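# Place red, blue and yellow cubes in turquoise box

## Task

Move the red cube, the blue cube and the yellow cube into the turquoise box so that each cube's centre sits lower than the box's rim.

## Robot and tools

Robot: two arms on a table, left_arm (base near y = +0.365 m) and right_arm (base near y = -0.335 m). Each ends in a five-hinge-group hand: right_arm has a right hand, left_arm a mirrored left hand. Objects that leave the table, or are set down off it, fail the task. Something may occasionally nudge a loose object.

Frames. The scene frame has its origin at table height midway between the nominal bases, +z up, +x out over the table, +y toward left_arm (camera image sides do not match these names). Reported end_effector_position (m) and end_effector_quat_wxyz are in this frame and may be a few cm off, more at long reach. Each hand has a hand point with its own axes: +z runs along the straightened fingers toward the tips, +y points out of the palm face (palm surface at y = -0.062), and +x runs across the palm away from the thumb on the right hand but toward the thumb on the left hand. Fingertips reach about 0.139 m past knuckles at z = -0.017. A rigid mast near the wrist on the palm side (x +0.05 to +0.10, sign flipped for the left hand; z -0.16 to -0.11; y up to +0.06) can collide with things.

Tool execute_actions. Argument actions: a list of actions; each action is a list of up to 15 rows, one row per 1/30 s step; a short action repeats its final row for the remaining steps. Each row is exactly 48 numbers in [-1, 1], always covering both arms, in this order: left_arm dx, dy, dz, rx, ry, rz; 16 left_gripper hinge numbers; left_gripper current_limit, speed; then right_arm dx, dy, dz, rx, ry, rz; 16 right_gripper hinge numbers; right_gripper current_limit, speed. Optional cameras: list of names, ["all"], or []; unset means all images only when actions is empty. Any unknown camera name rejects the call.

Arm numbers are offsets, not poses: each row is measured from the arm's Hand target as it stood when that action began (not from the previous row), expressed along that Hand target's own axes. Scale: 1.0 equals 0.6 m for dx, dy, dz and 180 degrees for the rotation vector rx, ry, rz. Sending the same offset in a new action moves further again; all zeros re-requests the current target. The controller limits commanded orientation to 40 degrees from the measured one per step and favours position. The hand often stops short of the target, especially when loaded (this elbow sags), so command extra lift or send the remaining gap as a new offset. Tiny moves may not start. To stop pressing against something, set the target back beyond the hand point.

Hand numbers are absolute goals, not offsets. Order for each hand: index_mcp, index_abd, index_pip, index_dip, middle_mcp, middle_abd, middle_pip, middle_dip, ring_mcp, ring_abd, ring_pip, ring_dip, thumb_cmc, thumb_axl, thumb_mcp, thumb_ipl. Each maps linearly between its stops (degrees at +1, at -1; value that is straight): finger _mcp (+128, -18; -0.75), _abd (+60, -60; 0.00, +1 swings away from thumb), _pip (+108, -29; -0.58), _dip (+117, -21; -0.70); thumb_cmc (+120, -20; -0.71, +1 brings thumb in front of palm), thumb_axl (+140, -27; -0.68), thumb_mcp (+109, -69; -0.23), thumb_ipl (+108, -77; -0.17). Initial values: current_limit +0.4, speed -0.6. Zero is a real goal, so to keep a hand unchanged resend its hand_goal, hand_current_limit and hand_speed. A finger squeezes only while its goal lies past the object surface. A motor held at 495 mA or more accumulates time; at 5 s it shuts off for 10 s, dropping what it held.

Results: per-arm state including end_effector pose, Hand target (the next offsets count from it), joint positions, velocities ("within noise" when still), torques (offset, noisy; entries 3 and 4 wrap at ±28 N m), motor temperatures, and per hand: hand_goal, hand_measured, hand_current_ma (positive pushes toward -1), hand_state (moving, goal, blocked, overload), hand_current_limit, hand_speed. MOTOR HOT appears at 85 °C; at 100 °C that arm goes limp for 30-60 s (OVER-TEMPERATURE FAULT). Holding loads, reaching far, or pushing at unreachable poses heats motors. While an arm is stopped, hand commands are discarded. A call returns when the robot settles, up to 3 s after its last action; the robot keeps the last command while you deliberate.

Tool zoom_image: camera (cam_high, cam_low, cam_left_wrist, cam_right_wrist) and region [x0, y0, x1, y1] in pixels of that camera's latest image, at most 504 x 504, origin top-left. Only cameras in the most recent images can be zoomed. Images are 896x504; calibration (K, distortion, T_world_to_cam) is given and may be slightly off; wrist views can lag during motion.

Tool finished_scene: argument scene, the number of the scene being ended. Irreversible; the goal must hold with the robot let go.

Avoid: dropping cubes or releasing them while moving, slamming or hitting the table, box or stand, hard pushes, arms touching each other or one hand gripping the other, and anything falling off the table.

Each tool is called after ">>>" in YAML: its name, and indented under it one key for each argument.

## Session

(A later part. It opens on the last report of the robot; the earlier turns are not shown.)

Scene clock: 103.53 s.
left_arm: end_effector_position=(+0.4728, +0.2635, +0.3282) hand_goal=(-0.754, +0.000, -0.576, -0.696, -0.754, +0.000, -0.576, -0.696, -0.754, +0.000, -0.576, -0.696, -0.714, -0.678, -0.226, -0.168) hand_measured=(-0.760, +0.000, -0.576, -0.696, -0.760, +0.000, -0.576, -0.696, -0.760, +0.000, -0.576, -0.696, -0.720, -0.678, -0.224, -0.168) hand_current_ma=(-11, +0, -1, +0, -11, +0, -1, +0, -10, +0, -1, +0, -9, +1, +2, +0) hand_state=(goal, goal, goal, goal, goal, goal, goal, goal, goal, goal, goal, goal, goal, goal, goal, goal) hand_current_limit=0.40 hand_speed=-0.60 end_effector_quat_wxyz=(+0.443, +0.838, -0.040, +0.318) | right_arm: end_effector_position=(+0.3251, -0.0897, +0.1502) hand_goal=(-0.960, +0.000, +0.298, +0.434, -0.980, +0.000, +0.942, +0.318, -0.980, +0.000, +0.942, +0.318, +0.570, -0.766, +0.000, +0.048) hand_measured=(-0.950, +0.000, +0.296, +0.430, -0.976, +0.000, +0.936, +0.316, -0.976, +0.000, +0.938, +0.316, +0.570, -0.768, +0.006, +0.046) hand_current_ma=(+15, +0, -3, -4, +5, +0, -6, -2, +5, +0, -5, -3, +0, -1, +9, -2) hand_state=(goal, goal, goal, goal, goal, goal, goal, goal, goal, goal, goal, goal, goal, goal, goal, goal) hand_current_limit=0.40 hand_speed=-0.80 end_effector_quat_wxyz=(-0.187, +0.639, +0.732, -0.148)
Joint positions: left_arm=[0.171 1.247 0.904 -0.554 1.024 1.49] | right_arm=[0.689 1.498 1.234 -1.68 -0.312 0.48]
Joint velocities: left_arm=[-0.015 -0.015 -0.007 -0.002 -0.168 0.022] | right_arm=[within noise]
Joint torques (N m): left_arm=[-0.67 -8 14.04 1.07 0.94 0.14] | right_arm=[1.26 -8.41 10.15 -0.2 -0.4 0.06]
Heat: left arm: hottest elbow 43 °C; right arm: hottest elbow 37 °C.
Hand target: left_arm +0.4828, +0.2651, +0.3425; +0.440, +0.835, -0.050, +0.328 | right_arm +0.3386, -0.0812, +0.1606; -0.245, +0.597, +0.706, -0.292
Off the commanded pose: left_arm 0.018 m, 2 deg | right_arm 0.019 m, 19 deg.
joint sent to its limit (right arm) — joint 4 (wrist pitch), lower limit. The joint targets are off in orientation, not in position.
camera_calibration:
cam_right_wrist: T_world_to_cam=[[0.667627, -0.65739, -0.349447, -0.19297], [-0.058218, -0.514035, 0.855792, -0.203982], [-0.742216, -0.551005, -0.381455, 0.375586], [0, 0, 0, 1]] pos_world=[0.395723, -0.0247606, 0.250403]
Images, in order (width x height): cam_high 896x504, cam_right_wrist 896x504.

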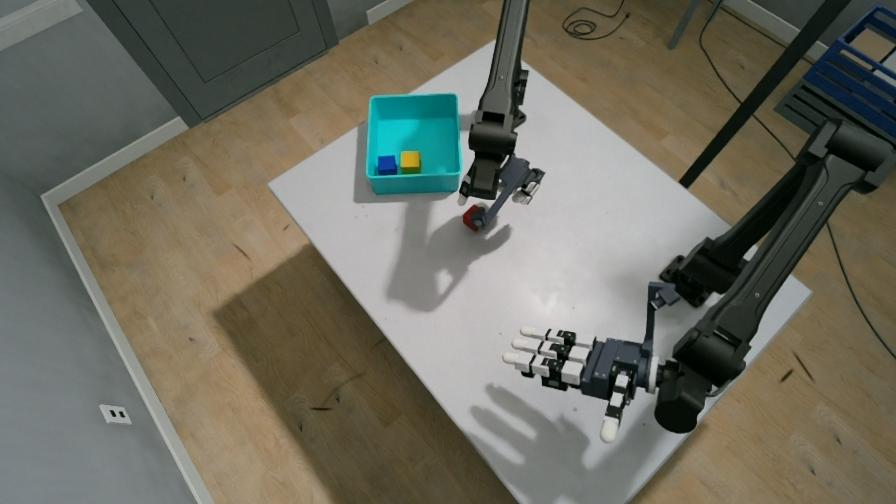

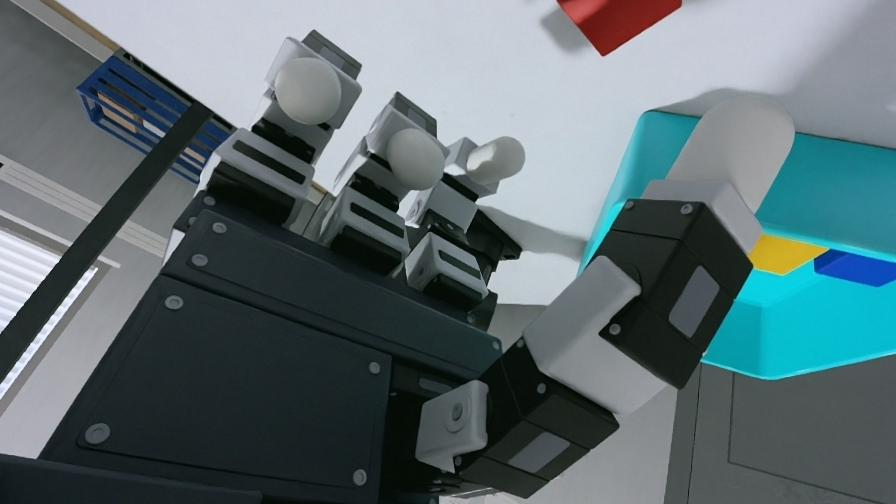

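>>> execute_actions:
  actions:
    - [[0,0,0,0,0,0,-0.754,0,-0.576,-0.696,-0.754,0,-0.576,-0.696,-0.754,0,-0.576,-0.696,-0.714,-0.678,-0.226,-0.168,0.4,-0.6,0,0.033,0.033,0,0,0,-0.96,0,0.299,0.435,-0.98,0,0.942,0.319,-0.98,0,0.942,0.319,0.571,-0.766,0,0.049,0.4,-0.8]]
    - [[0,0,0,0,0,0,-0.754,0,-0.576,-0.696,-0.754,0,-0.576,-0.696,-0.754,0,-0.576,-0.696,-0.714,-0.678,-0.226,-0.168,0.4,-0.6,0,0.033,0.033,0,0,0,-0.96,0,0.299,0.435,-0.98,0,0.942,0.319,-0.98,0,0.942,0.319,0.571,-0.766,0,0.049,0.4,-0.8]]
  cameras: ["cam_right_wrist"]

>>> zoom_image:
  camera: "cam_right_wrist"
  region: [480, 0, 730, 180]

Scene clock: 105.00 s.
left_arm: end_effector_position=(+0.4728, +0.2635, +0.3282) hand_goal=(-0.754, +0.000, -0.576, -0.696, -0.754, +0.000, -0.576, -0.696, -0.754, +0.000, -0.576, -0.696, -0.714, -0.678, -0.226, -0.168) hand_measured=(-0.760, +0.000, -0.576, -0.696, -0.760, +0.000, -0.576, -0.696, -0.760, +0.000, -0.576, -0.696, -0.720, -0.678, -0.224, -0.168) hand_current_ma=(-11, +0, -1, +0, -11, +0, -1, +0, -10, +0, -1, +0, -9, +1, +2, +0) hand_state=(goal, goal, goal, goal, goal, goal, goal, goal, goal, goal, goal, goal, goal, goal, goal, goal) hand_current_limit=0.40 hand_speed=-0.60 end_effector_quat_wxyz=(+0.443, +0.838, -0.040, +0.318) | right_arm: end_effector_position=(+0.3245, -0.0862, +0.0964) hand_goal=(-0.960, +0.000, +0.298, +0.434, -0.980, +0.000, +0.942, +0.318, -0.980, +0.000, +0.942, +0.318, +0.570, -0.766, +0.000, +0.048) hand_measured=(-0.950, +0.000, +0.296, +0.430, -0.976, +0.000, +0.936, +0.316, -0.976, +0.000, +0.938, +0.316, +0.570, -0.768, +0.006, +0.046) hand_current_ma=(+15, +0, -3, -4, +5, +0, -6, -2, +5, +0, -5, -3, +0, -1, +9, -2) hand_state=(goal, goal, goal, goal, goal, goal, goal, goal, goal, goal, goal, goal, goal, goal, goal, goal) hand_current_limit=0.40 hand_speed=-0.80 end_effector_quat_wxyz=(-0.207, +0.629, +0.719, -0.211)
Joint positions: left_arm=[0.171 1.247 0.904 -0.554 1.024 1.49] | right_arm=[0.688 1.643 1.237 -1.68 -0.323 0.455]
Joint torques (N m): left_arm=[-0.85 -8.41 13.93 0.87 0.92 0.16] | right_arm=[0.21 -9.41 8.85 -0.44 -0.33 -0.11]
Heat: left arm: hottest elbow 44 °C; right arm: hottest elbow 37 °C.
Hand target: left_arm +0.4828, +0.2651, +0.3425; +0.440, +0.835, -0.050, +0.328 | right_arm +0.3388, -0.0813, +0.1047; -0.245, +0.597, +0.706, -0.292
Off the commanded pose: left_arm 0.018 m, 2 deg | right_arm 0.017 m, 11 deg.
joint sent to its limit (right arm) — joint 4 (wrist pitch), lower limit. The joint targets are off in orientation, not in position.
camera_calibration:
cam_right_wrist: T_world_to_cam=[[0.635666, -0.671893, -0.380115, -0.196929], [0.0518287, -0.454144, 0.88942, -0.189995], [-0.770222, -0.585075, -0.25386, 0.350318], [0, 0, 0, 1]] pos_world=[0.404851, -0.0136386, 0.183062]
Images, in order (width x height): cam_right_wrist 896x504.

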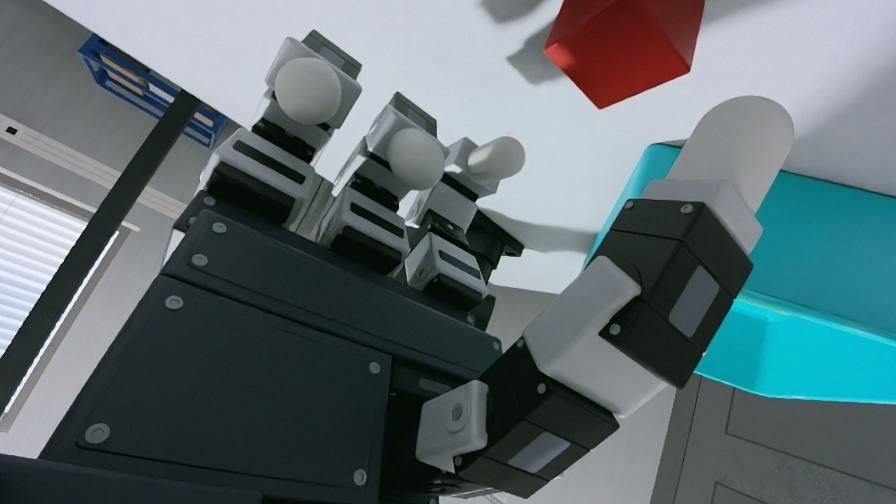

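Scaled by 2.016.

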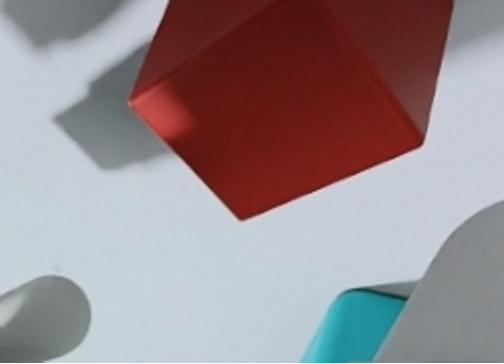

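>>> execute_actions:
  actions:
    - [[0,0,0,0,0,0,-0.754,0,-0.576,-0.696,-0.754,0,-0.576,-0.696,-0.754,0,-0.576,-0.696,-0.714,-0.678,-0.226,-0.168,0.4,-0.6,-0.01,0.0354,0.0354,0,0,0,-0.96,0,0.299,0.435,-0.98,0,0.942,0.319,-0.98,0,0.942,0.319,0.571,-0.766,0,0.049,0.4,-0.8]]
  cameras: ["cam_right_wrist"]

>>> zoom_image:
  camera: "cam_right_wrist"
  region: [480, 0, 730, 180]

Scene clock: 106.13 s.
left_arm: end_effector_position=(+0.4728, +0.2635, +0.3282) hand_goal=(-0.754, +0.000, -0.576, -0.696, -0.754, +0.000, -0.576, -0.696, -0.754, +0.000, -0.576, -0.696, -0.714, -0.678, -0.226, -0.168) hand_measured=(-0.760, +0.000, -0.576, -0.696, -0.760, +0.000, -0.576, -0.696, -0.760, +0.000, -0.576, -0.696, -0.720, -0.678, -0.224, -0.168) hand_current_ma=(-11, +0, -1, +0, -11, +0, -1, +0, -10, +0, -1, +0, -9, +1, +2, +0) hand_state=(goal, goal, goal, goal, goal, goal, goal, goal, goal, goal, goal, goal, goal, goal, goal, goal) hand_current_limit=0.40 hand_speed=-0.60 end_effector_quat_wxyz=(+0.443, +0.838, -0.040, +0.318) | right_arm: end_effector_position=(+0.3268, -0.0909, +0.0686) hand_goal=(-0.960, +0.000, +0.298, +0.434, -0.980, +0.000, +0.942, +0.318, -0.980, +0.000, +0.942, +0.318, +0.570, -0.766, +0.000, +0.048) hand_measured=(-0.950, +0.000, +0.296, +0.430, -0.976, +0.000, +0.936, +0.316, -0.976, +0.000, +0.938, +0.316, +0.570, -0.768, +0.006, +0.046) hand_current_ma=(+15, +0, -3, -4, +5, +0, -6, -2, +5, +0, -5, -3, +0, -1, +9, -2) hand_state=(goal, goal, goal, goal, goal, goal, goal, goal, goal, goal, goal, goal, goal, goal, goal, goal) hand_current_limit=0.40 hand_speed=-0.80 end_effector_quat_wxyz=(-0.218, +0.619, +0.716, -0.240)
Joint positions: left_arm=[0.171 1.247 0.904 -0.554 1.024 1.49] | right_arm=[0.671 1.715 1.237 -1.68 -0.318 0.414]
Joint torques (N m): left_arm=[-0.62 -7.94 13.96 0.94 0.95 0.13] | right_arm=[0.5 -11.22 8.21 -0.62 -0.2 -0.14]
Heat: left arm: hottest elbow 44 °C; right arm: hottest elbow 37 °C.
Hand target: left_arm +0.4828, +0.2651, +0.3425; +0.440, +0.835, -0.050, +0.328 | right_arm +0.3400, -0.0873, +0.0746; -0.245, +0.597, +0.706, -0.292
Off the commanded pose: left_arm 0.018 m, 2 deg | right_arm 0.015 m, 7 deg.
joint sent to its limit (right arm) — joint 4 (wrist pitch), lower limit. The joint targets are off in orientation, not in position.
camera_calibration:
cam_right_wrist: T_world_to_cam=[[0.625427, -0.67002, -0.399892, -0.207226], [0.110625, -0.431179, 0.895459, -0.185013], [-0.772401, -0.604282, -0.19555, 0.337235], [0, 0, 0, 1]] pos_world=[0.410552, -0.0148345, 0.14875]
Images, in order (width x height): cam_right_wrist 896x504.

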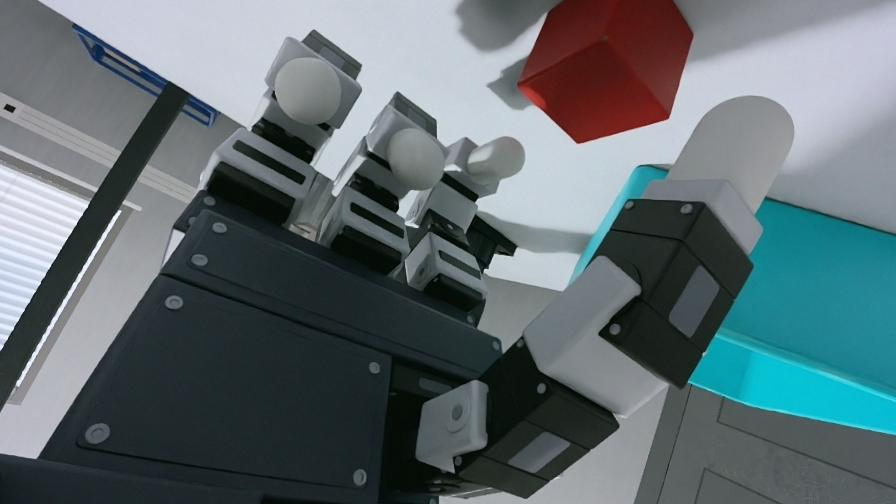

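Scaled by 2.016.

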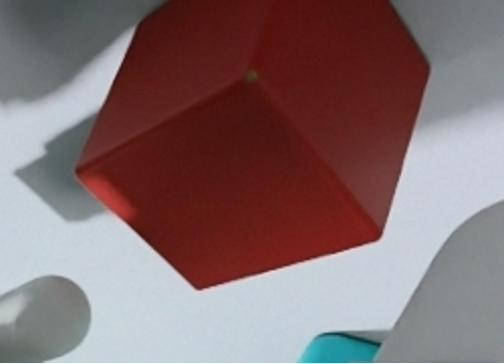

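>>> execute_actions:
  actions:
    - [[0,0,0,0,0,0,-0.754,0,-0.576,-0.696,-0.754,0,-0.576,-0.696,-0.754,0,-0.576,-0.696,-0.714,-0.678,-0.226,-0.168,0.4,-0.6,0,0.0295,0.0295,0,-0.006,-0.006,-0.96,0,0.299,0.435,-0.98,0,0.942,0.319,-0.98,0,0.942,0.319,0.571,-0.766,0,0.049,0.4,-0.8]]
  cameras: ["cam_right_wrist"]

Scene clock: 107.33 s.
left_arm: end_effector_position=(+0.4728, +0.2635, +0.3282) hand_goal=(-0.754, +0.000, -0.576, -0.696, -0.754, +0.000, -0.576, -0.696, -0.754, +0.000, -0.576, -0.696, -0.714, -0.678, -0.226, -0.168) hand_measured=(-0.760, +0.000, -0.576, -0.696, -0.760, +0.000, -0.576, -0.696, -0.760, +0.000, -0.576, -0.696, -0.720, -0.678, -0.224, -0.168) hand_current_ma=(-11, +0, -1, +0, -11, +0, -1, +0, -10, +0, -1, +0, -9, +1, +2, +0) hand_state=(goal, goal, goal, goal, goal, goal, goal, goal, goal, goal, goal, goal, goal, goal, goal, goal) hand_current_limit=0.40 hand_speed=-0.60 end_effector_quat_wxyz=(+0.443, +0.838, -0.040, +0.318) | right_arm: end_effector_position=(+0.3248, -0.0925, +0.0437) hand_goal=(-0.960, +0.000, +0.298, +0.434, -0.980, +0.000, +0.942, +0.318, -0.980, +0.000, +0.942, +0.318, +0.570, -0.766, +0.000, +0.048) hand_measured=(-0.950, +0.000, +0.296, +0.430, -0.976, +0.000, +0.936, +0.316, -0.976, +0.000, +0.938, +0.316, +0.570, -0.768, +0.006, +0.046) hand_current_ma=(+15, +0, -3, -4, +5, +0, -6, -2, +5, +0, -5, -3, +0, -1, +9, -2) hand_state=(goal, goal, goal, goal, goal, goal, goal, goal, goal, goal, goal, goal, goal, goal, goal, goal) hand_current_limit=0.40 hand_speed=-0.80 end_effector_quat_wxyz=(-0.223, +0.601, +0.720, -0.267)
Joint positions: left_arm=[0.171 1.247 0.904 -0.554 1.024 1.49] | right_arm=[0.67 1.78 1.237 -1.68 -0.303 0.372]
Joint torques (N m): left_arm=[-0.5 -7.71 13.86 0.85 0.93 0.13] | right_arm=[0.56 -11.75 8.12 -0.68 -0.24 -0.1]
Heat: left arm: hottest elbow 44 °C; right arm: hottest elbow 37 °C.
Hand target: left_arm +0.4828, +0.2651, +0.3425; +0.440, +0.835, -0.050, +0.328 | right_arm +0.3401, -0.0873, +0.0496; -0.241, +0.587, +0.714, -0.295
Off the commanded pose: left_arm 0.018 m, 2 deg | right_arm 0.017 m, 4 deg.
joint sent to its limit (right arm) — joint 4 (wrist pitch), lower limit. The joint targets are off in orientation, not in position.
camera_calibration:
cam_right_wrist: T_world_to_cam=[[0.632903, -0.653671, -0.414907, -0.217307], [0.170721, -0.404878, 0.898292, -0.180429], [-0.755174, -0.639365, -0.144653, 0.318851], [0, 0, 0, 1]] pos_world=[0.409125, -0.0112372, 0.118038]
Images, in order (width x height): cam_right_wrist 896x504.

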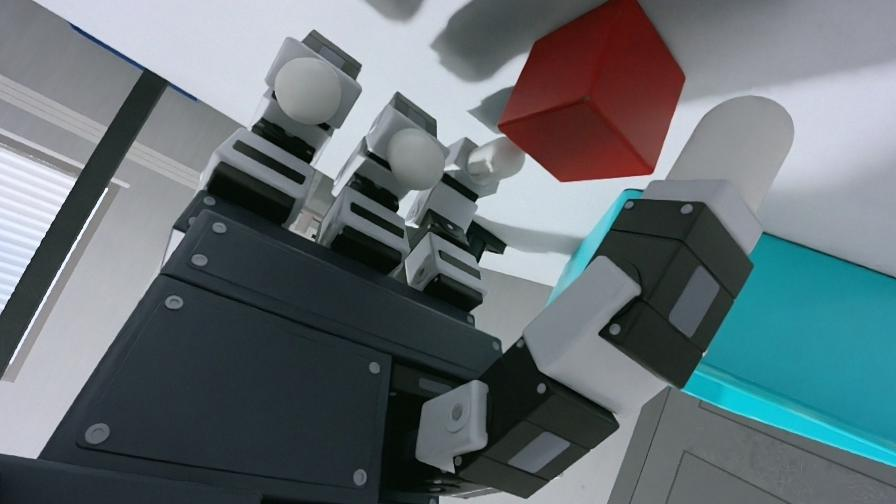

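>>> execute_actions:
  actions:
    - [[0,0,0,0,0,0,-0.754,0,-0.576,-0.696,-0.754,0,-0.576,-0.696,-0.754,0,-0.576,-0.696,-0.714,-0.678,-0.226,-0.168,0.4,-0.6,0,0.0215,0.0165,0,0,0,-0.96,0,0.299,0.435,-0.98,0,0.942,0.319,-0.98,0,0.942,0.319,0.571,-0.766,0,0.049,0.4,-0.8]]
  cameras: ["cam_right_wrist"]

>>> zoom_image:
  camera: "cam_right_wrist"
  region: [440, 0, 800, 240]

Scene clock: 108.17 s.
left_arm: end_effector_position=(+0.4728, +0.2635, +0.3282) hand_goal=(-0.754, +0.000, -0.576, -0.696, -0.754, +0.000, -0.576, -0.696, -0.754, +0.000, -0.576, -0.696, -0.714, -0.678, -0.226, -0.168) hand_measured=(-0.760, +0.000, -0.576, -0.696, -0.760, +0.000, -0.576, -0.696, -0.760, +0.000, -0.576, -0.696, -0.720, -0.678, -0.224, -0.168) hand_current_ma=(-11, +0, -1, +0, -11, +0, -1, +0, -10, +0, -1, +0, -9, +1, +2, +0) hand_state=(goal, goal, goal, goal, goal, goal, goal, goal, goal, goal, goal, goal, goal, goal, goal, goal) hand_current_limit=0.40 hand_speed=-0.60 end_effector_quat_wxyz=(+0.443, +0.838, -0.040, +0.318) | right_arm: end_effector_position=(+0.3258, -0.0915, +0.0296) hand_goal=(-0.960, +0.000, +0.298, +0.434, -0.980, +0.000, +0.942, +0.318, -0.980, +0.000, +0.942, +0.318, +0.570, -0.766, +0.000, +0.048) hand_measured=(-0.950, +0.000, +0.296, +0.430, -0.976, +0.000, +0.936, +0.316, -0.976, +0.000, +0.938, +0.316, +0.570, -0.768, +0.006, +0.046) hand_current_ma=(+15, +0, -3, -4, +5, +0, -6, -2, +5, +0, -5, -3, +0, -1, +9, -2) hand_state=(goal, goal, goal, goal, goal, goal, goal, goal, goal, goal, goal, goal, goal, goal, goal, goal) hand_current_limit=0.40 hand_speed=-0.80 end_effector_quat_wxyz=(-0.228, +0.594, +0.719, -0.280)
Joint positions: left_arm=[0.171 1.247 0.904 -0.554 1.024 1.49] | right_arm=[0.668 1.823 1.247 -1.68 -0.302 0.357]
Joint torques (N m): left_arm=[-0.5 -8.41 14.01 0.94 0.94 0.12] | right_arm=[-0.21 -11.93 8.12 -0.59 -0.22 -0.11]
Heat: left arm: hottest elbow 44 °C; right arm: hottest elbow 37 °C.
Hand target: left_arm +0.4828, +0.2651, +0.3425; +0.440, +0.835, -0.050, +0.328 | right_arm +0.3421, -0.0870, +0.0334; -0.241, +0.587, +0.714, -0.296
Off the commanded pose: left_arm 0.018 m, 2 deg | right_arm 0.017 m, 2 deg.
joint sent to its limit (right arm) — joint 4 (wrist pitch), lower limit. The joint targets are off in orientation, not in position.
camera_calibration:
cam_right_wrist: T_world_to_cam=[[0.627842, -0.651772, -0.425451, -0.221017], [0.199484, -0.39361, 0.897372, -0.175849], [-0.752344, -0.648278, -0.117107, 0.315655], [0, 0, 0, 1]] pos_world=[0.411324, -0.00863647, 0.100735]
Images, in order (width x height): cam_right_wrist 896x504.

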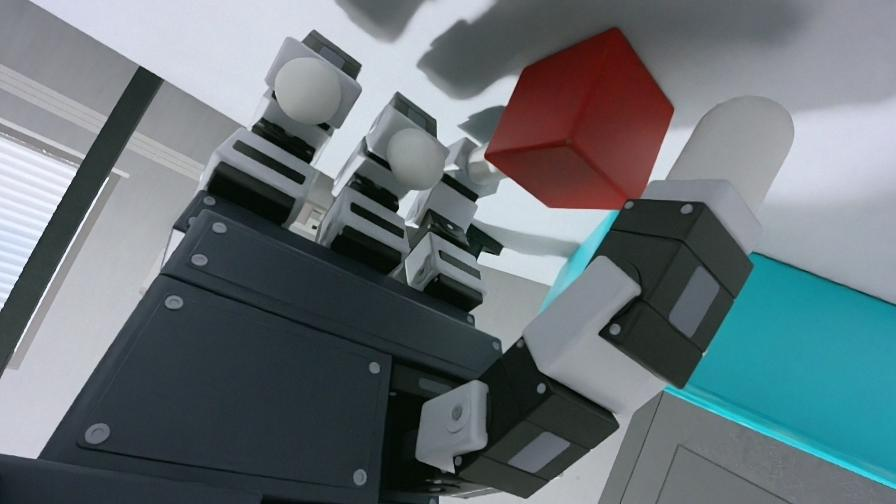

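Scaled by 1.400.

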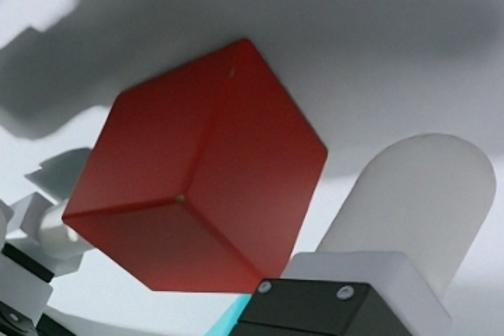

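>>> execute_actions:
  actions:
    - [[0,0,0,0,0,0,-0.754,0,-0.576,-0.696,-0.754,0,-0.576,-0.696,-0.754,0,-0.576,-0.696,-0.714,-0.678,-0.226,-0.168,0.4,-0.6,0,0.0035,0.0035,0,0,0,-0.86,0,0.299,0.435,-0.98,0,0.942,0.319,-0.98,0,0.942,0.319,0.571,-0.766,0.11,0.049,0.4,-0.8]]
    - [[0,0,0,0,0,0,-0.754,0,-0.576,-0.696,-0.754,0,-0.576,-0.696,-0.754,0,-0.576,-0.696,-0.714,-0.678,-0.226,-0.168,0.4,-0.6,0,0,0,0,0,0,-0.81,0,0.299,0.435,-0.98,0,0.942,0.319,-0.98,0,0.942,0.319,0.571,-0.766,0.22,0.049,0.4,-0.85]]
    - [[0,0,0,0,0,0,-0.754,0,-0.576,-0.696,-0.754,0,-0.576,-0.696,-0.754,0,-0.576,-0.696,-0.714,-0.678,-0.226,-0.168,0.4,-0.6,0,0,0,0,0,0,-0.78,0,0.32,0.435,-0.98,0,0.942,0.319,-0.98,0,0.942,0.319,0.571,-0.766,0.36,0.049,0.4,-0.85]]
  cameras: ["cam_right_wrist"]

Scene clock: 110.23 s.
left_arm: end_effector_position=(+0.4728, +0.2635, +0.3282) hand_goal=(-0.754, +0.000, -0.576, -0.696, -0.754, +0.000, -0.576, -0.696, -0.754, +0.000, -0.576, -0.696, -0.714, -0.678, -0.226, -0.168) hand_measured=(-0.760, +0.000, -0.576, -0.696, -0.760, +0.000, -0.576, -0.696, -0.760, +0.000, -0.576, -0.696, -0.720, -0.678, -0.224, -0.168) hand_current_ma=(-11, +0, -1, +0, -11, +0, -1, +0, -10, +0, -1, +0, -9, +1, +2, +0) hand_state=(goal, goal, goal, goal, goal, goal, goal, goal, goal, goal, goal, goal, goal, goal, goal, goal) hand_current_limit=0.40 hand_speed=-0.60 end_effector_quat_wxyz=(+0.443, +0.838, -0.040, +0.318) | right_arm: end_effector_position=(+0.3263, -0.0916, +0.0290) hand_goal=(-0.780, +0.000, +0.320, +0.434, -0.980, +0.000, +0.942, +0.318, -0.980, +0.000, +0.942, +0.318, +0.570, -0.766, +0.360, +0.048) hand_measured=(-0.810, +0.000, +0.298, +0.432, -0.976, +0.000, +0.936, +0.316, -0.976, +0.000, +0.938, +0.316, +0.572, -0.768, +0.214, +0.028) hand_current_ma=(-67, +0, -44, -2, +5, +0, -6, -2, +5, +0, -5, -3, +1, -1, -385, -55) hand_state=(blocked, goal, blocked, goal, goal, goal, goal, goal, goal, goal, goal, goal, goal, goal, blocked, goal) hand_current_limit=0.40 hand_speed=-0.85 end_effector_quat_wxyz=(-0.229, +0.593, +0.719, -0.280)
Joint positions: left_arm=[0.171 1.247 0.904 -0.554 1.024 1.49] | right_arm=[0.667 1.825 1.248 -1.68 -0.302 0.354]
Joint torques (N m): left_arm=[-0.97 -8 14.17 0.91 0.94 0.14] | right_arm=[0.44 -10.87 8.35 -0.77 -0.27 -0.1]
Heat: left arm: hottest elbow 44 °C; right arm: hottest elbow 37 °C.
Hand target: left_arm +0.4828, +0.2651, +0.3425; +0.440, +0.835, -0.050, +0.328 | right_arm +0.3422, -0.0871, +0.0305; -0.241, +0.587, +0.714, -0.295
Off the commanded pose: left_arm 0.018 m, 2 deg | right_arm 0.017 m, 2 deg.
joint sent to its limit (right arm) — joint 4 (wrist pitch), lower limit. The joint targets are off in orientation, not in position.
camera_calibration:
cam_right_wrist: T_world_to_cam=[[0.628639, -0.650119, -0.426801, -0.221702], [0.20114, -0.394211, 0.896739, -0.176015], [-0.751236, -0.649572, -0.117052, 0.315411], [0, 0, 0, 1]] pos_world=[0.411722, -0.00863736, 0.100136]
Images, in order (width x height): cam_right_wrist 896x504.

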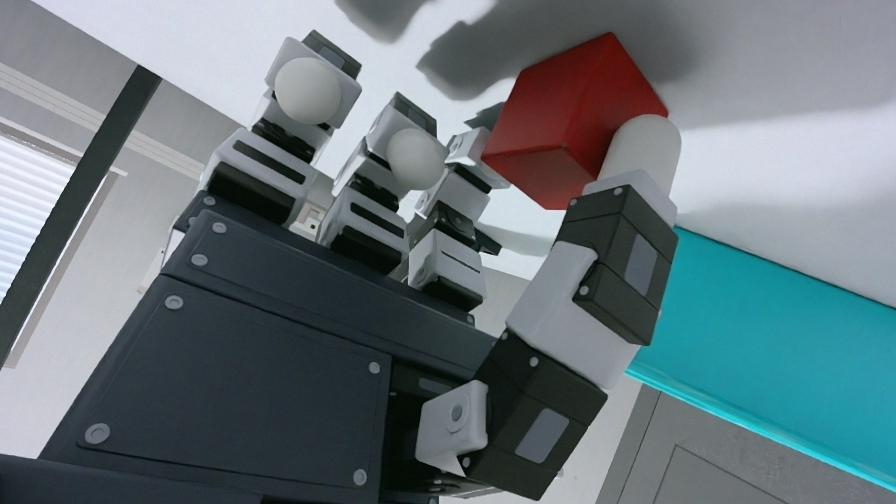

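>>> execute_actions:
  actions:
    - [[0,0,0,0,0,0,-0.754,0,-0.576,-0.696,-0.754,0,-0.576,-0.696,-0.754,0,-0.576,-0.696,-0.714,-0.678,-0.226,-0.168,0.4,-0.6,0,0,0,0,0,0,-0.765,0,0.335,0.435,-0.98,0,0.942,0.319,-0.98,0,0.942,0.319,0.571,-0.766,0.4,0.049,0.4,-0.85]]
    - [[0,0,0,0,0,0,-0.754,0,-0.576,-0.696,-0.754,0,-0.576,-0.696,-0.754,0,-0.576,-0.696,-0.714,-0.678,-0.226,-0.168,0.4,-0.6,0.0035,-0.0172,-0.03,0,0,0,-0.765,0,0.335,0.435,-0.98,0,0.942,0.319,-0.98,0,0.942,0.319,0.571,-0.766,0.4,0.049,0.4,-0.85]]
    - [[0,0,0,0,0,0,-0.754,0,-0.576,-0.696,-0.754,0,-0.576,-0.696,-0.754,0,-0.576,-0.696,-0.714,-0.678,-0.226,-0.168,0.4,-0.6,0,-0.0354,-0.0354,0,0,0,-0.765,0,0.335,0.435,-0.98,0,0.942,0.319,-0.98,0,0.942,0.319,0.571,-0.766,0.4,0.049,0.4,-0.85]]
    - [[0,0,0,0,0,0,-0.754,0,-0.576,-0.696,-0.754,0,-0.576,-0.696,-0.754,0,-0.576,-0.696,-0.714,-0.678,-0.226,-0.168,0.4,-0.6,0,-0.0354,-0.0354,0,0,0,-0.765,0,0.335,0.435,-0.98,0,0.942,0.319,-0.98,0,0.942,0.319,0.571,-0.766,0.4,0.049,0.4,-0.85]]
    - [[0,0,0,0,0,0,-0.754,0,-0.576,-0.696,-0.754,0,-0.576,-0.696,-0.754,0,-0.576,-0.696,-0.714,-0.678,-0.226,-0.168,0.4,-0.6,0,-0.0354,-0.0354,0,0,0,-0.765,0,0.335,0.435,-0.98,0,0.942,0.319,-0.98,0,0.942,0.319,0.571,-0.766,0.4,0.049,0.4,-0.85]]
    - [[0,0,0,0,0,0,-0.754,0,-0.576,-0.696,-0.754,0,-0.576,-0.696,-0.754,0,-0.576,-0.696,-0.714,-0.678,-0.226,-0.168,0.4,-0.6,0,-0.0354,-0.0354,0,0,0,-0.765,0,0.335,0.435,-0.98,0,0.942,0.319,-0.98,0,0.942,0.319,0.571,-0.766,0.4,0.049,0.4,-0.85]]
  cameras: ["cam_right_wrist"]

Scene clock: 114.60 s.
left_arm: end_effector_position=(+0.4728, +0.2635, +0.3282) hand_goal=(-0.754, +0.000, -0.576, -0.696, -0.754, +0.000, -0.576, -0.696, -0.754, +0.000, -0.576, -0.696, -0.714, -0.678, -0.226, -0.168) hand_measured=(-0.760, +0.000, -0.576, -0.696, -0.760, +0.000, -0.576, -0.696, -0.760, +0.000, -0.576, -0.696, -0.720, -0.678, -0.224, -0.168) hand_current_ma=(-11, +0, -1, +0, -11, +0, -1, +0, -10, +0, -1, +0, -9, +1, +2, +0) hand_state=(goal, goal, goal, goal, goal, goal, goal, goal, goal, goal, goal, goal, goal, goal, goal, goal) hand_current_limit=0.40 hand_speed=-0.60 end_effector_quat_wxyz=(+0.443, +0.838, -0.040, +0.318) | right_arm: end_effector_position=(+0.3376, -0.0939, +0.1508) hand_goal=(-0.766, +0.000, +0.334, +0.434, -0.980, +0.000, +0.942, +0.318, -0.980, +0.000, +0.942, +0.318, +0.570, -0.766, +0.400, +0.048) hand_measured=(-0.810, +0.000, +0.298, +0.430, -0.976, +0.000, +0.936, +0.316, -0.976, +0.000, +0.938, +0.316, +0.572, -0.768, +0.216, +0.026) hand_current_ma=(-114, +0, -84, -6, +5, +0, -6, -2, +5, +0, -5, -3, +2, -2, -385, -60) hand_state=(blocked, goal, blocked, goal, goal, goal, goal, goal, goal, goal, goal, goal, goal, goal, blocked, blocked) hand_current_limit=0.40 hand_speed=-0.85 end_effector_quat_wxyz=(-0.181, +0.640, +0.732, -0.145)
Joint positions: left_arm=[0.171 1.247 0.904 -0.554 1.024 1.49] | right_arm=[0.667 1.511 1.25 -1.68 -0.294 0.464]
Joint torques (N m): left_arm=[-0.56 -8.12 14.01 0.83 0.99 0.15] | right_arm=[1.67 -10.58 9.78 -0.03 -0.27 0.14]
Heat: left arm: hottest elbow 44 °C; right arm: hottest elbow 37 °C.
Hand target: left_arm +0.4828, +0.2651, +0.3425; +0.440, +0.835, -0.050, +0.328 | right_arm +0.3466, -0.0836, +0.1705; -0.241, +0.587, +0.714, -0.296
Off the commanded pose: left_arm 0.018 m, 2 deg | right_arm 0.024 m, 20 deg.
joint sent to its limit (right arm) — joint 4 (wrist pitch), lower limit. The joint targets are off in orientation, not in position.
camera_calibration:
cam_right_wrist: T_world_to_cam=[[0.67191, -0.659362, -0.33731, -0.207277], [-0.0703276, -0.510178, 0.857188, -0.201709], [-0.737286, -0.552231, -0.389165, 0.382121], [0, 0, 0, 1]] pos_world=[0.406818, -0.0285587, 0.251695]
Images, in order (width x height): cam_right_wrist 896x504.

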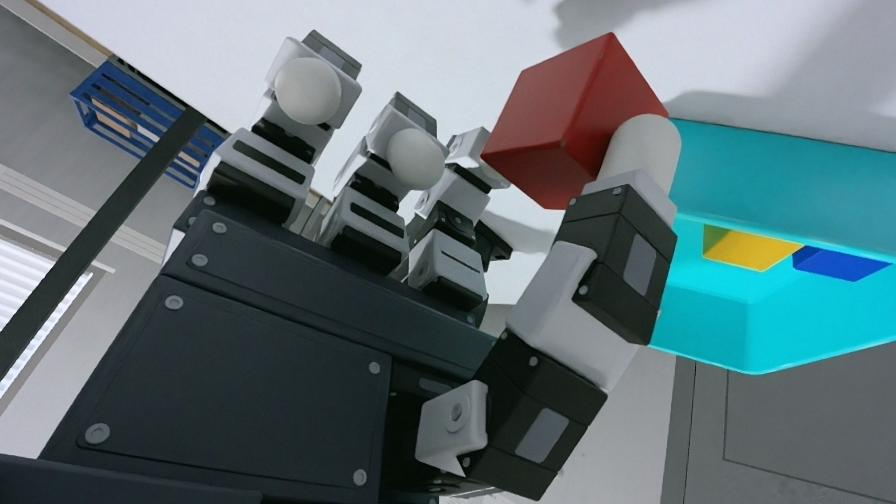

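>>> execute_actions:
  actions:
    - [[0,0,0,0,0,0,-0.754,0,-0.576,-0.696,-0.754,0,-0.576,-0.696,-0.754,0,-0.576,-0.696,-0.714,-0.678,-0.226,-0.168,0.4,-0.6,-0.0883,0.0152,-0.0152,0,0.0221,0.0222,-0.765,0,0.335,0.435,-0.98,0,0.942,0.319,-0.98,0,0.942,0.319,0.571,-0.766,0.4,0.049,0.4,-0.85]]
    - [[0,0,0,0,0,0,-0.754,0,-0.576,-0.696,-0.754,0,-0.576,-0.696,-0.754,0,-0.576,-0.696,-0.714,-0.678,-0.226,-0.168,0.4,-0.6,-0.0865,0.0119,-0.0119,0,0.0221,0.0222,-0.765,0,0.335,0.435,-0.98,0,0.942,0.319,-0.98,0,0.942,0.319,0.571,-0.766,0.4,0.049,0.4,-0.85]]
    - [[0,0,0,0,0,0,-0.754,0,-0.576,-0.696,-0.754,0,-0.576,-0.696,-0.754,0,-0.576,-0.696,-0.714,-0.678,-0.226,-0.168,0.4,-0.6,-0.0858,0.0094,-0.0094,0,0.0221,0.0222,-0.765,0,0.335,0.435,-0.98,0,0.942,0.319,-0.98,0,0.942,0.319,0.571,-0.766,0.4,0.049,0.4,-0.85]]
    - [[0,0,0,0,0,0,-0.754,0,-0.576,-0.696,-0.754,0,-0.576,-0.696,-0.754,0,-0.576,-0.696,-0.714,-0.678,-0.226,-0.168,0.4,-0.6,-0.0833,0.0062,-0.0062,0,0.0221,0.0222,-0.765,0,0.335,0.435,-0.98,0,0.942,0.319,-0.98,0,0.942,0.319,0.571,-0.766,0.4,0.049,0.4,-0.85]]
    - [[0,0,0,0,0,0,-0.754,0,-0.576,-0.696,-0.754,0,-0.576,-0.696,-0.754,0,-0.576,-0.696,-0.714,-0.678,-0.226,-0.168,0.4,-0.6,-0.0823,0.0039,-0.0039,0,0.0221,0.0222,-0.765,0,0.335,0.435,-0.98,0,0.942,0.319,-0.98,0,0.942,0.319,0.571,-0.766,0.4,0.049,0.4,-0.85]]
    - [[0,0,0,0,0,0,-0.754,0,-0.576,-0.696,-0.754,0,-0.576,-0.696,-0.754,0,-0.576,-0.696,-0.714,-0.678,-0.226,-0.168,0.4,-0.6,-0.0805,0.0012,-0.0012,0,0.0221,0.0222,-0.765,0,0.335,0.435,-0.98,0,0.942,0.319,-0.98,0,0.942,0.319,0.571,-0.766,0.4,0.049,0.4,-0.85]]
    - [[0,0,0,0,0,0,-0.754,0,-0.576,-0.696,-0.754,0,-0.576,-0.696,-0.754,0,-0.576,-0.696,-0.714,-0.678,-0.226,-0.168,0.4,-0.6,-0.0773,-0.0015,0.0015,0,0.0221,0.0222,-0.765,0,0.335,0.435,-0.98,0,0.942,0.319,-0.98,0,0.942,0.319,0.571,-0.766,0.4,0.049,0.4,-0.85]]
    - [[0,0,0,0,0,0,-0.754,0,-0.576,-0.696,-0.754,0,-0.576,-0.696,-0.754,0,-0.576,-0.696,-0.714,-0.678,-0.226,-0.168,0.4,-0.6,-0.076,-0.0038,0.0038,0,0.0221,0.0222,-0.765,0,0.335,0.435,-0.98,0,0.942,0.319,-0.98,0,0.942,0.319,0.571,-0.766,0.4,0.049,0.4,-0.85]]
  cameras: ["cam_high","cam_right_wrist"]

>>> zoom_image:
  camera: "cam_high"
  region: [350, 80, 480, 210]

Scene clock: 119.47 s.
left_arm: end_effector_position=(+0.4728, +0.2635, +0.3282) hand_goal=(-0.754, +0.000, -0.576, -0.696, -0.754, +0.000, -0.576, -0.696, -0.754, +0.000, -0.576, -0.696, -0.714, -0.678, -0.226, -0.168) hand_measured=(-0.760, +0.000, -0.576, -0.696, -0.760, +0.000, -0.576, -0.696, -0.760, +0.000, -0.576, -0.696, -0.720, -0.678, -0.224, -0.168) hand_current_ma=(-11, +0, -1, +0, -11, +0, -1, +0, -10, +0, -1, +0, -9, +1, +2, +0) hand_state=(goal, goal, goal, goal, goal, goal, goal, goal, goal, goal, goal, goal, goal, goal, goal, goal) hand_current_limit=0.40 hand_speed=-0.60 end_effector_quat_wxyz=(+0.443, +0.838, -0.040, +0.318) | right_arm: end_effector_position=(+0.3342, -0.4613, +0.1667) hand_goal=(-0.766, +0.000, +0.334, +0.434, -0.980, +0.000, +0.942, +0.318, -0.980, +0.000, +0.942, +0.318, +0.570, -0.766, +0.400, +0.048) hand_measured=(-0.810, +0.000, +0.298, +0.430, -0.976, +0.000, +0.936, +0.316, -0.976, +0.000, +0.938, +0.316, +0.576, -0.768, +0.216, +0.026) hand_current_ma=(-114, +0, -84, -6, +5, +0, -6, -2, +5, +0, -5, -3, +7, -3, -385, -63) hand_state=(blocked, goal, blocked, goal, goal, goal, goal, goal, goal, goal, goal, goal, goal, goal, blocked, blocked) hand_current_limit=0.40 hand_speed=-0.85 end_effector_quat_wxyz=(-0.171, +0.882, +0.435, -0.061)
Joint positions: left_arm=[0.171 1.247 0.904 -0.554 1.024 1.49] | right_arm=[-0.301 1.295 1.075 -1.68 -0.158 0.313]
Joint torques (N m): left_arm=[-0.62 -8.23 14 0.95 0.93 0.14] | right_arm=[0.44 -8.35 6.32 0.01 -0.11 -0.12]
Heat: left arm: hottest elbow 44 °C; right arm: hottest elbow 37 °C.
Hand target: left_arm +0.4828, +0.2651, +0.3425; +0.440, +0.835, -0.050, +0.328 | right_arm +0.3297, -0.4619, +0.1716; -0.336, +0.816, +0.435, -0.179
Off the commanded pose: left_arm 0.018 m, 2 deg | right_arm 0.007 m, 25 deg.
joint sent to its limit (right arm) — joint 4 (wrist pitch), lower limit. The joint targets are off in orientation, not in position.
camera_calibration:
cam_right_wrist: T_world_to_cam=[[0.0273188, -0.968129, -0.248959, -0.383572], [-0.456896, -0.233608, 0.858297, -0.146504], [-0.889101, 0.0903005, -0.448716, 0.539954], [0, 0, 0, 1]] pos_world=[0.423615, -0.45433, 0.272536]
Images, in order (width x height): cam_high 896x504, cam_right_wrist 896x504.

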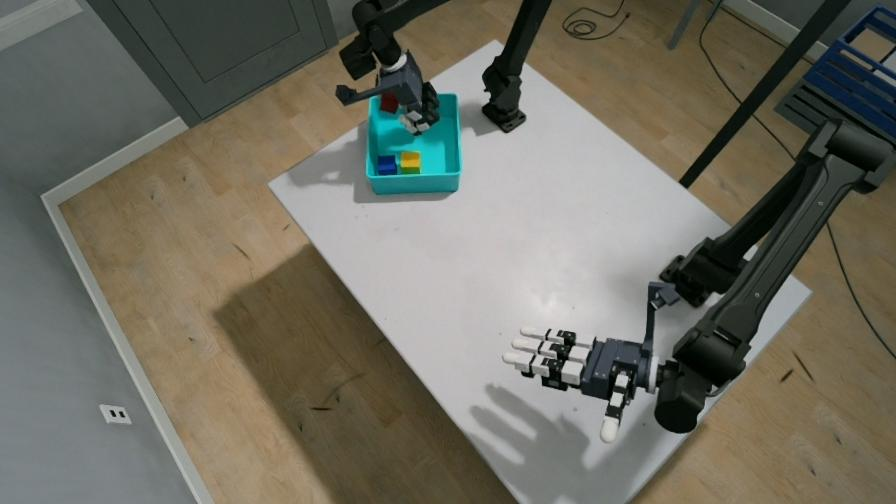

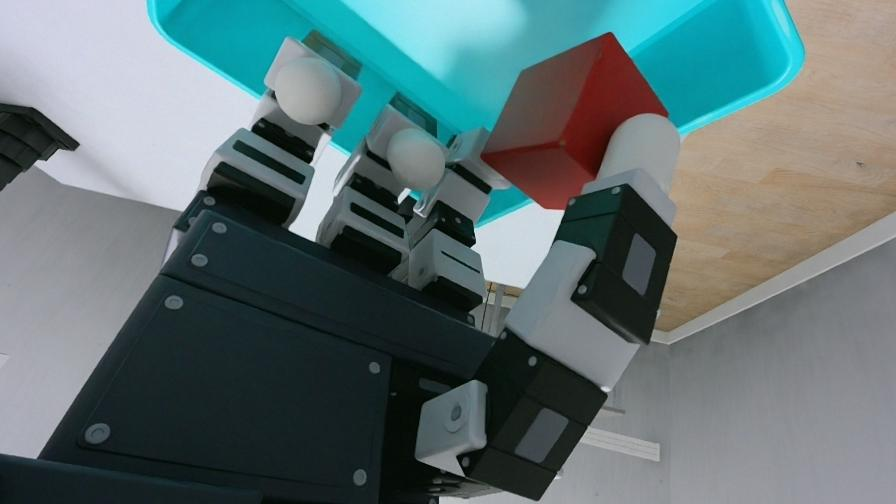

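Scaled by 3.877.

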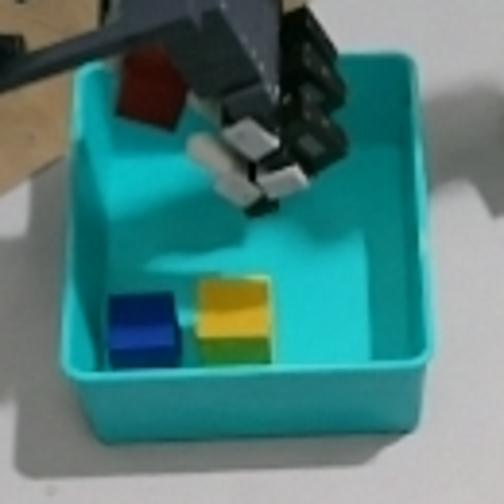

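>>> execute_actions:
  actions:
    - [[0,0,0,0,0,0,-0.754,0,-0.576,-0.696,-0.754,0,-0.576,-0.696,-0.754,0,-0.576,-0.696,-0.714,-0.678,-0.226,-0.168,0.4,-0.6,-0.0123,0.0253,0.0407,0,0,0,-0.765,0,0.335,0.435,-0.98,0,0.942,0.319,-0.98,0,0.942,0.319,0.571,-0.766,0.4,0.049,0.4,-0.85]]
    - [[0,0,0,0,0,0,-0.754,0,-0.576,-0.696,-0.754,0,-0.576,-0.696,-0.754,0,-0.576,-0.696,-0.714,-0.678,-0.226,-0.168,0.4,-0.6,-0.0123,0.0253,0.0407,0,0,0,-0.765,0,0.335,0.435,-0.98,0,0.942,0.319,-0.98,0,0.942,0.319,0.571,-0.766,0.4,0.049,0.4,-0.85]]
  cameras: ["cam_high","cam_right_wrist"]

>>> zoom_image:
  camera: "cam_high"
  region: [350, 80, 480, 210]

Scene clock: 121.30 s.
left_arm: end_effector_position=(+0.4728, +0.2635, +0.3282) hand_goal=(-0.754, +0.000, -0.576, -0.696, -0.754, +0.000, -0.576, -0.696, -0.754, +0.000, -0.576, -0.696, -0.714, -0.678, -0.226, -0.168) hand_measured=(-0.760, +0.000, -0.576, -0.696, -0.760, +0.000, -0.576, -0.696, -0.760, +0.000, -0.576, -0.696, -0.720, -0.678, -0.224, -0.168) hand_current_ma=(-11, +0, -1, +0, -11, +0, -1, +0, -10, +0, -1, +0, -9, +1, +2, +0) hand_state=(goal, goal, goal, goal, goal, goal, goal, goal, goal, goal, goal, goal, goal, goal, goal, goal) hand_current_limit=0.40 hand_speed=-0.60 end_effector_quat_wxyz=(+0.443, +0.838, -0.040, +0.318) | right_arm: end_effector_position=(+0.3143, -0.4635, +0.1172) hand_goal=(-0.766, +0.000, +0.334, +0.434, -0.980, +0.000, +0.942, +0.318, -0.980, +0.000, +0.942, +0.318, +0.570, -0.766, +0.400, +0.048) hand_measured=(-0.810, +0.000, +0.298, +0.430, -0.976, +0.000, +0.936, +0.316, -0.976, +0.000, +0.938, +0.316, +0.576, -0.768, +0.216, +0.026) hand_current_ma=(-114, +0, -84, -6, +5, +0, -6, -2, +5, +0, -5, -3, +7, -3, -385, -63) hand_state=(blocked, goal, blocked, goal, goal, goal, goal, goal, goal, goal, goal, goal, goal, goal, blocked, blocked) hand_current_limit=0.40 hand_speed=-0.85 end_effector_quat_wxyz=(-0.223, +0.861, +0.445, -0.107)
Joint positions: left_arm=[0.171 1.247 0.904 -0.554 1.024 1.49] | right_arm=[-0.336 1.388 1.015 -1.68 -0.141 0.232]
Joint torques (N m): left_arm=[-0.85 -7.77 13.96 0.96 0.91 0.15] | right_arm=[0.09 -5.77 6.37 -0.2 -0.09 -0.13]
Heat: left arm: hottest elbow 44 °C; right arm: hottest elbow 37 °C.
Hand target: left_arm +0.4828, +0.2651, +0.3425; +0.440, +0.835, -0.050, +0.328 | right_arm +0.3108, -0.4671, +0.1157; -0.335, +0.816, +0.435, -0.179
Off the commanded pose: left_arm 0.018 m, 2 deg | right_arm 0.005 m, 16 deg.
joint sent to its limit (right arm) — joint 4 (wrist pitch), lower limit. The joint targets are off in orientation, not in position.
camera_calibration:
cam_right_wrist: T_world_to_cam=[[0.0344737, -0.949631, -0.311469, -0.383924], [-0.332863, -0.304771, 0.892366, -0.189578], [-0.942345, 0.0729132, -0.326603, 0.494598], [0, 0, 0, 1]] pos_world=[0.416214, -0.458427, 0.21113]
Images, in order (width x height): cam_high 896x504, cam_right_wrist 896x504.

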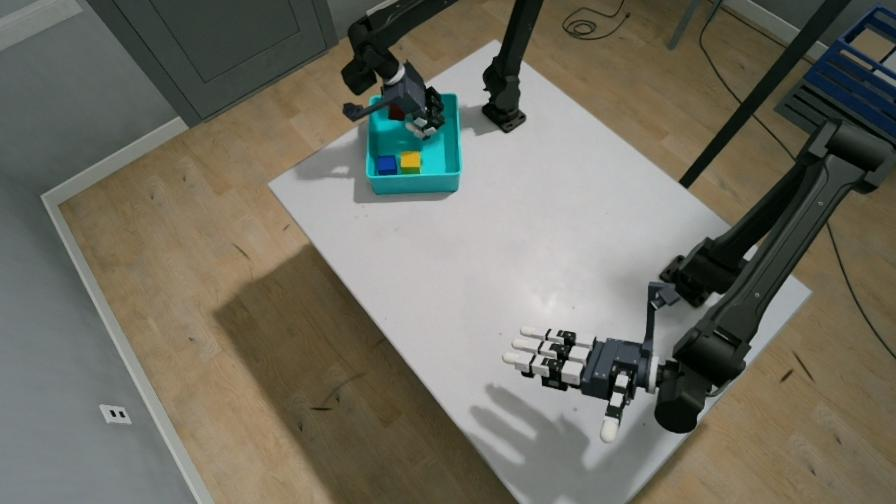

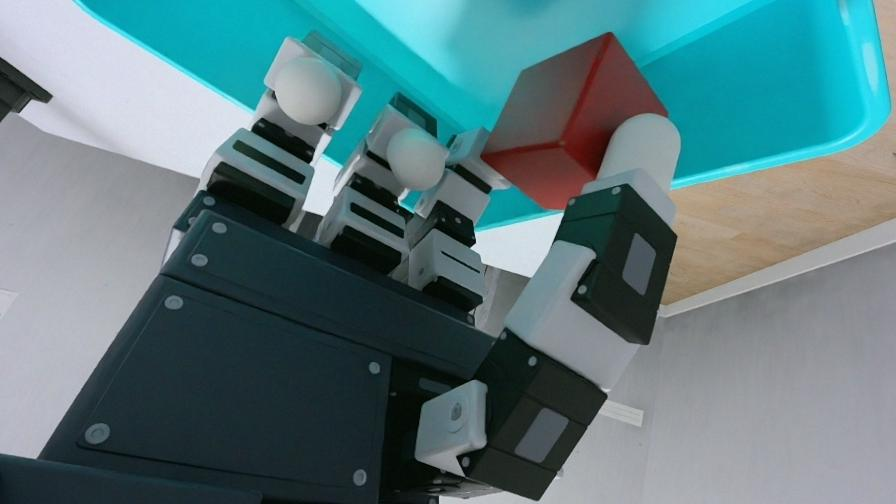

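Scaled by 3.877.

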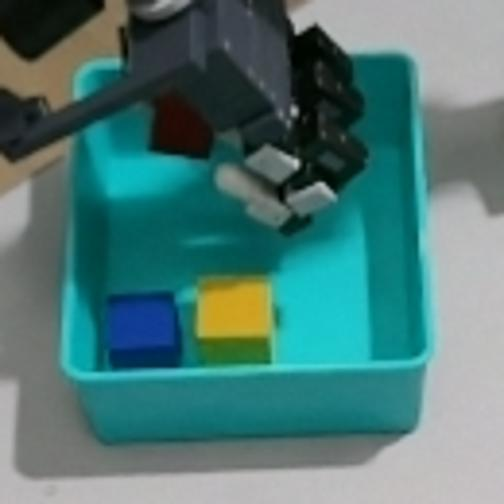

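>>> execute_actions:
  actions:
    - [[0,0,0,0,0,0,-0.754,0,-0.576,-0.696,-0.754,0,-0.576,-0.696,-0.754,0,-0.576,-0.696,-0.714,-0.678,-0.226,-0.168,0.4,-0.6,-0.0167,0.0307,0.0401,0,0,0,-0.765,0,0.335,0.435,-0.98,0,0.942,0.319,-0.98,0,0.942,0.319,0.571,-0.766,0.4,0.049,0.4,-0.85]]
    - [[0,0,0,0,0,0,-0.754,0,-0.576,-0.696,-0.754,0,-0.576,-0.696,-0.754,0,-0.576,-0.696,-0.714,-0.678,-0.226,-0.168,0.4,-0.6,0,0.0212,0.0212,0,0,0,-0.765,0,0.335,0.435,-0.98,0,0.942,0.319,-0.98,0,0.942,0.319,0.571,-0.766,0.4,0.049,0.4,-0.85]]
  cameras: ["cam_high","cam_right_wrist"]

>>> zoom_image:
  camera: "cam_high"
  region: [350, 80, 480, 210]

Scene clock: 123.03 s.
left_arm: end_effector_position=(+0.4728, +0.2635, +0.3282) hand_goal=(-0.754, +0.000, -0.576, -0.696, -0.754, +0.000, -0.576, -0.696, -0.754, +0.000, -0.576, -0.696, -0.714, -0.678, -0.226, -0.168) hand_measured=(-0.760, +0.000, -0.576, -0.696, -0.760, +0.000, -0.576, -0.696, -0.760, +0.000, -0.576, -0.696, -0.720, -0.678, -0.224, -0.168) hand_current_ma=(-11, +0, -1, +0, -11, +0, -1, +0, -10, +0, -1, +0, -9, +1, +2, +0) hand_state=(goal, goal, goal, goal, goal, goal, goal, goal, goal, goal, goal, goal, goal, goal, goal, goal) hand_current_limit=0.40 hand_speed=-0.60 end_effector_quat_wxyz=(+0.443, +0.838, -0.040, +0.318) | right_arm: end_effector_position=(+0.3027, -0.4686, +0.0672) hand_goal=(-0.766, +0.000, +0.334, +0.434, -0.980, +0.000, +0.942, +0.318, -0.980, +0.000, +0.942, +0.318, +0.570, -0.766, +0.400, +0.048) hand_measured=(-0.810, +0.000, +0.298, +0.430, -0.976, +0.000, +0.936, +0.316, -0.976, +0.000, +0.938, +0.316, +0.576, -0.768, +0.216, +0.026) hand_current_ma=(-114, +0, -84, -6, +5, +0, -6, -2, +5, +0, -5, -3, +7, -3, -385, -63) hand_state=(blocked, goal, blocked, goal, goal, goal, goal, goal, goal, goal, goal, goal, goal, goal, blocked, blocked) hand_current_limit=0.40 hand_speed=-0.85 end_effector_quat_wxyz=(-0.285, +0.836, +0.443, -0.152)
Joint positions: left_arm=[0.171 1.247 0.904 -0.554 1.024 1.49] | right_arm=[-0.371 1.541 1.003 -1.68 -0.127 0.168]
Joint torques (N m): left_arm=[-0.26 -7.94 13.86 0.88 0.93 0.11] | right_arm=[0.44 -7.65 5.94 -0.68 -0.09 -0.09]
Heat: left arm: hottest elbow 45 °C; right arm: hottest elbow 37 °C.
Hand target: left_arm +0.4828, +0.2651, +0.3425; +0.440, +0.835, -0.050, +0.328 | right_arm +0.3020, -0.4733, +0.0675; -0.336, +0.816, +0.435, -0.179
Off the commanded pose: left_arm 0.018 m, 2 deg | right_arm 0.005 m, 7 deg.
joint sent to its limit (right arm) — joint 4 (wrist pitch), lower limit. The joint targets are off in orientation, not in position.
camera_calibration:
cam_right_wrist: T_world_to_cam=[[0.0107339, -0.92201, -0.387016, -0.378691], [-0.200158, -0.381187, 0.902571, -0.226936], [-0.979705, 0.0677762, -0.188639, 0.467378], [0, 0, 0, 1]] pos_world=[0.416534, -0.467339, 0.146432]
Images, in order (width x height): cam_high 896x504, cam_right_wrist 896x504.

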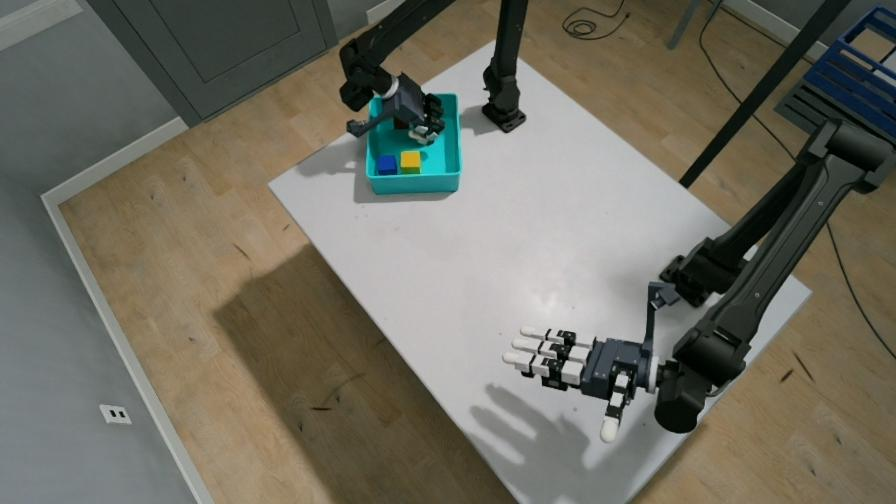

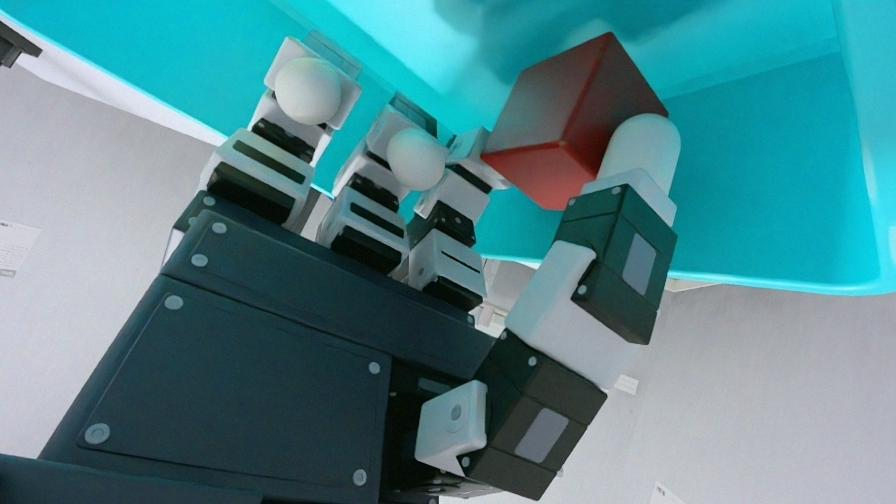

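Scaled by 3.877.

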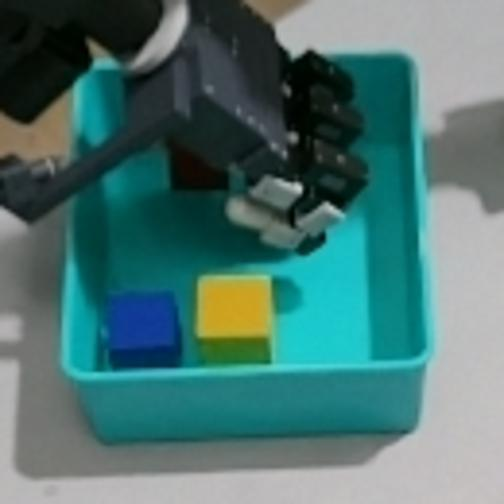

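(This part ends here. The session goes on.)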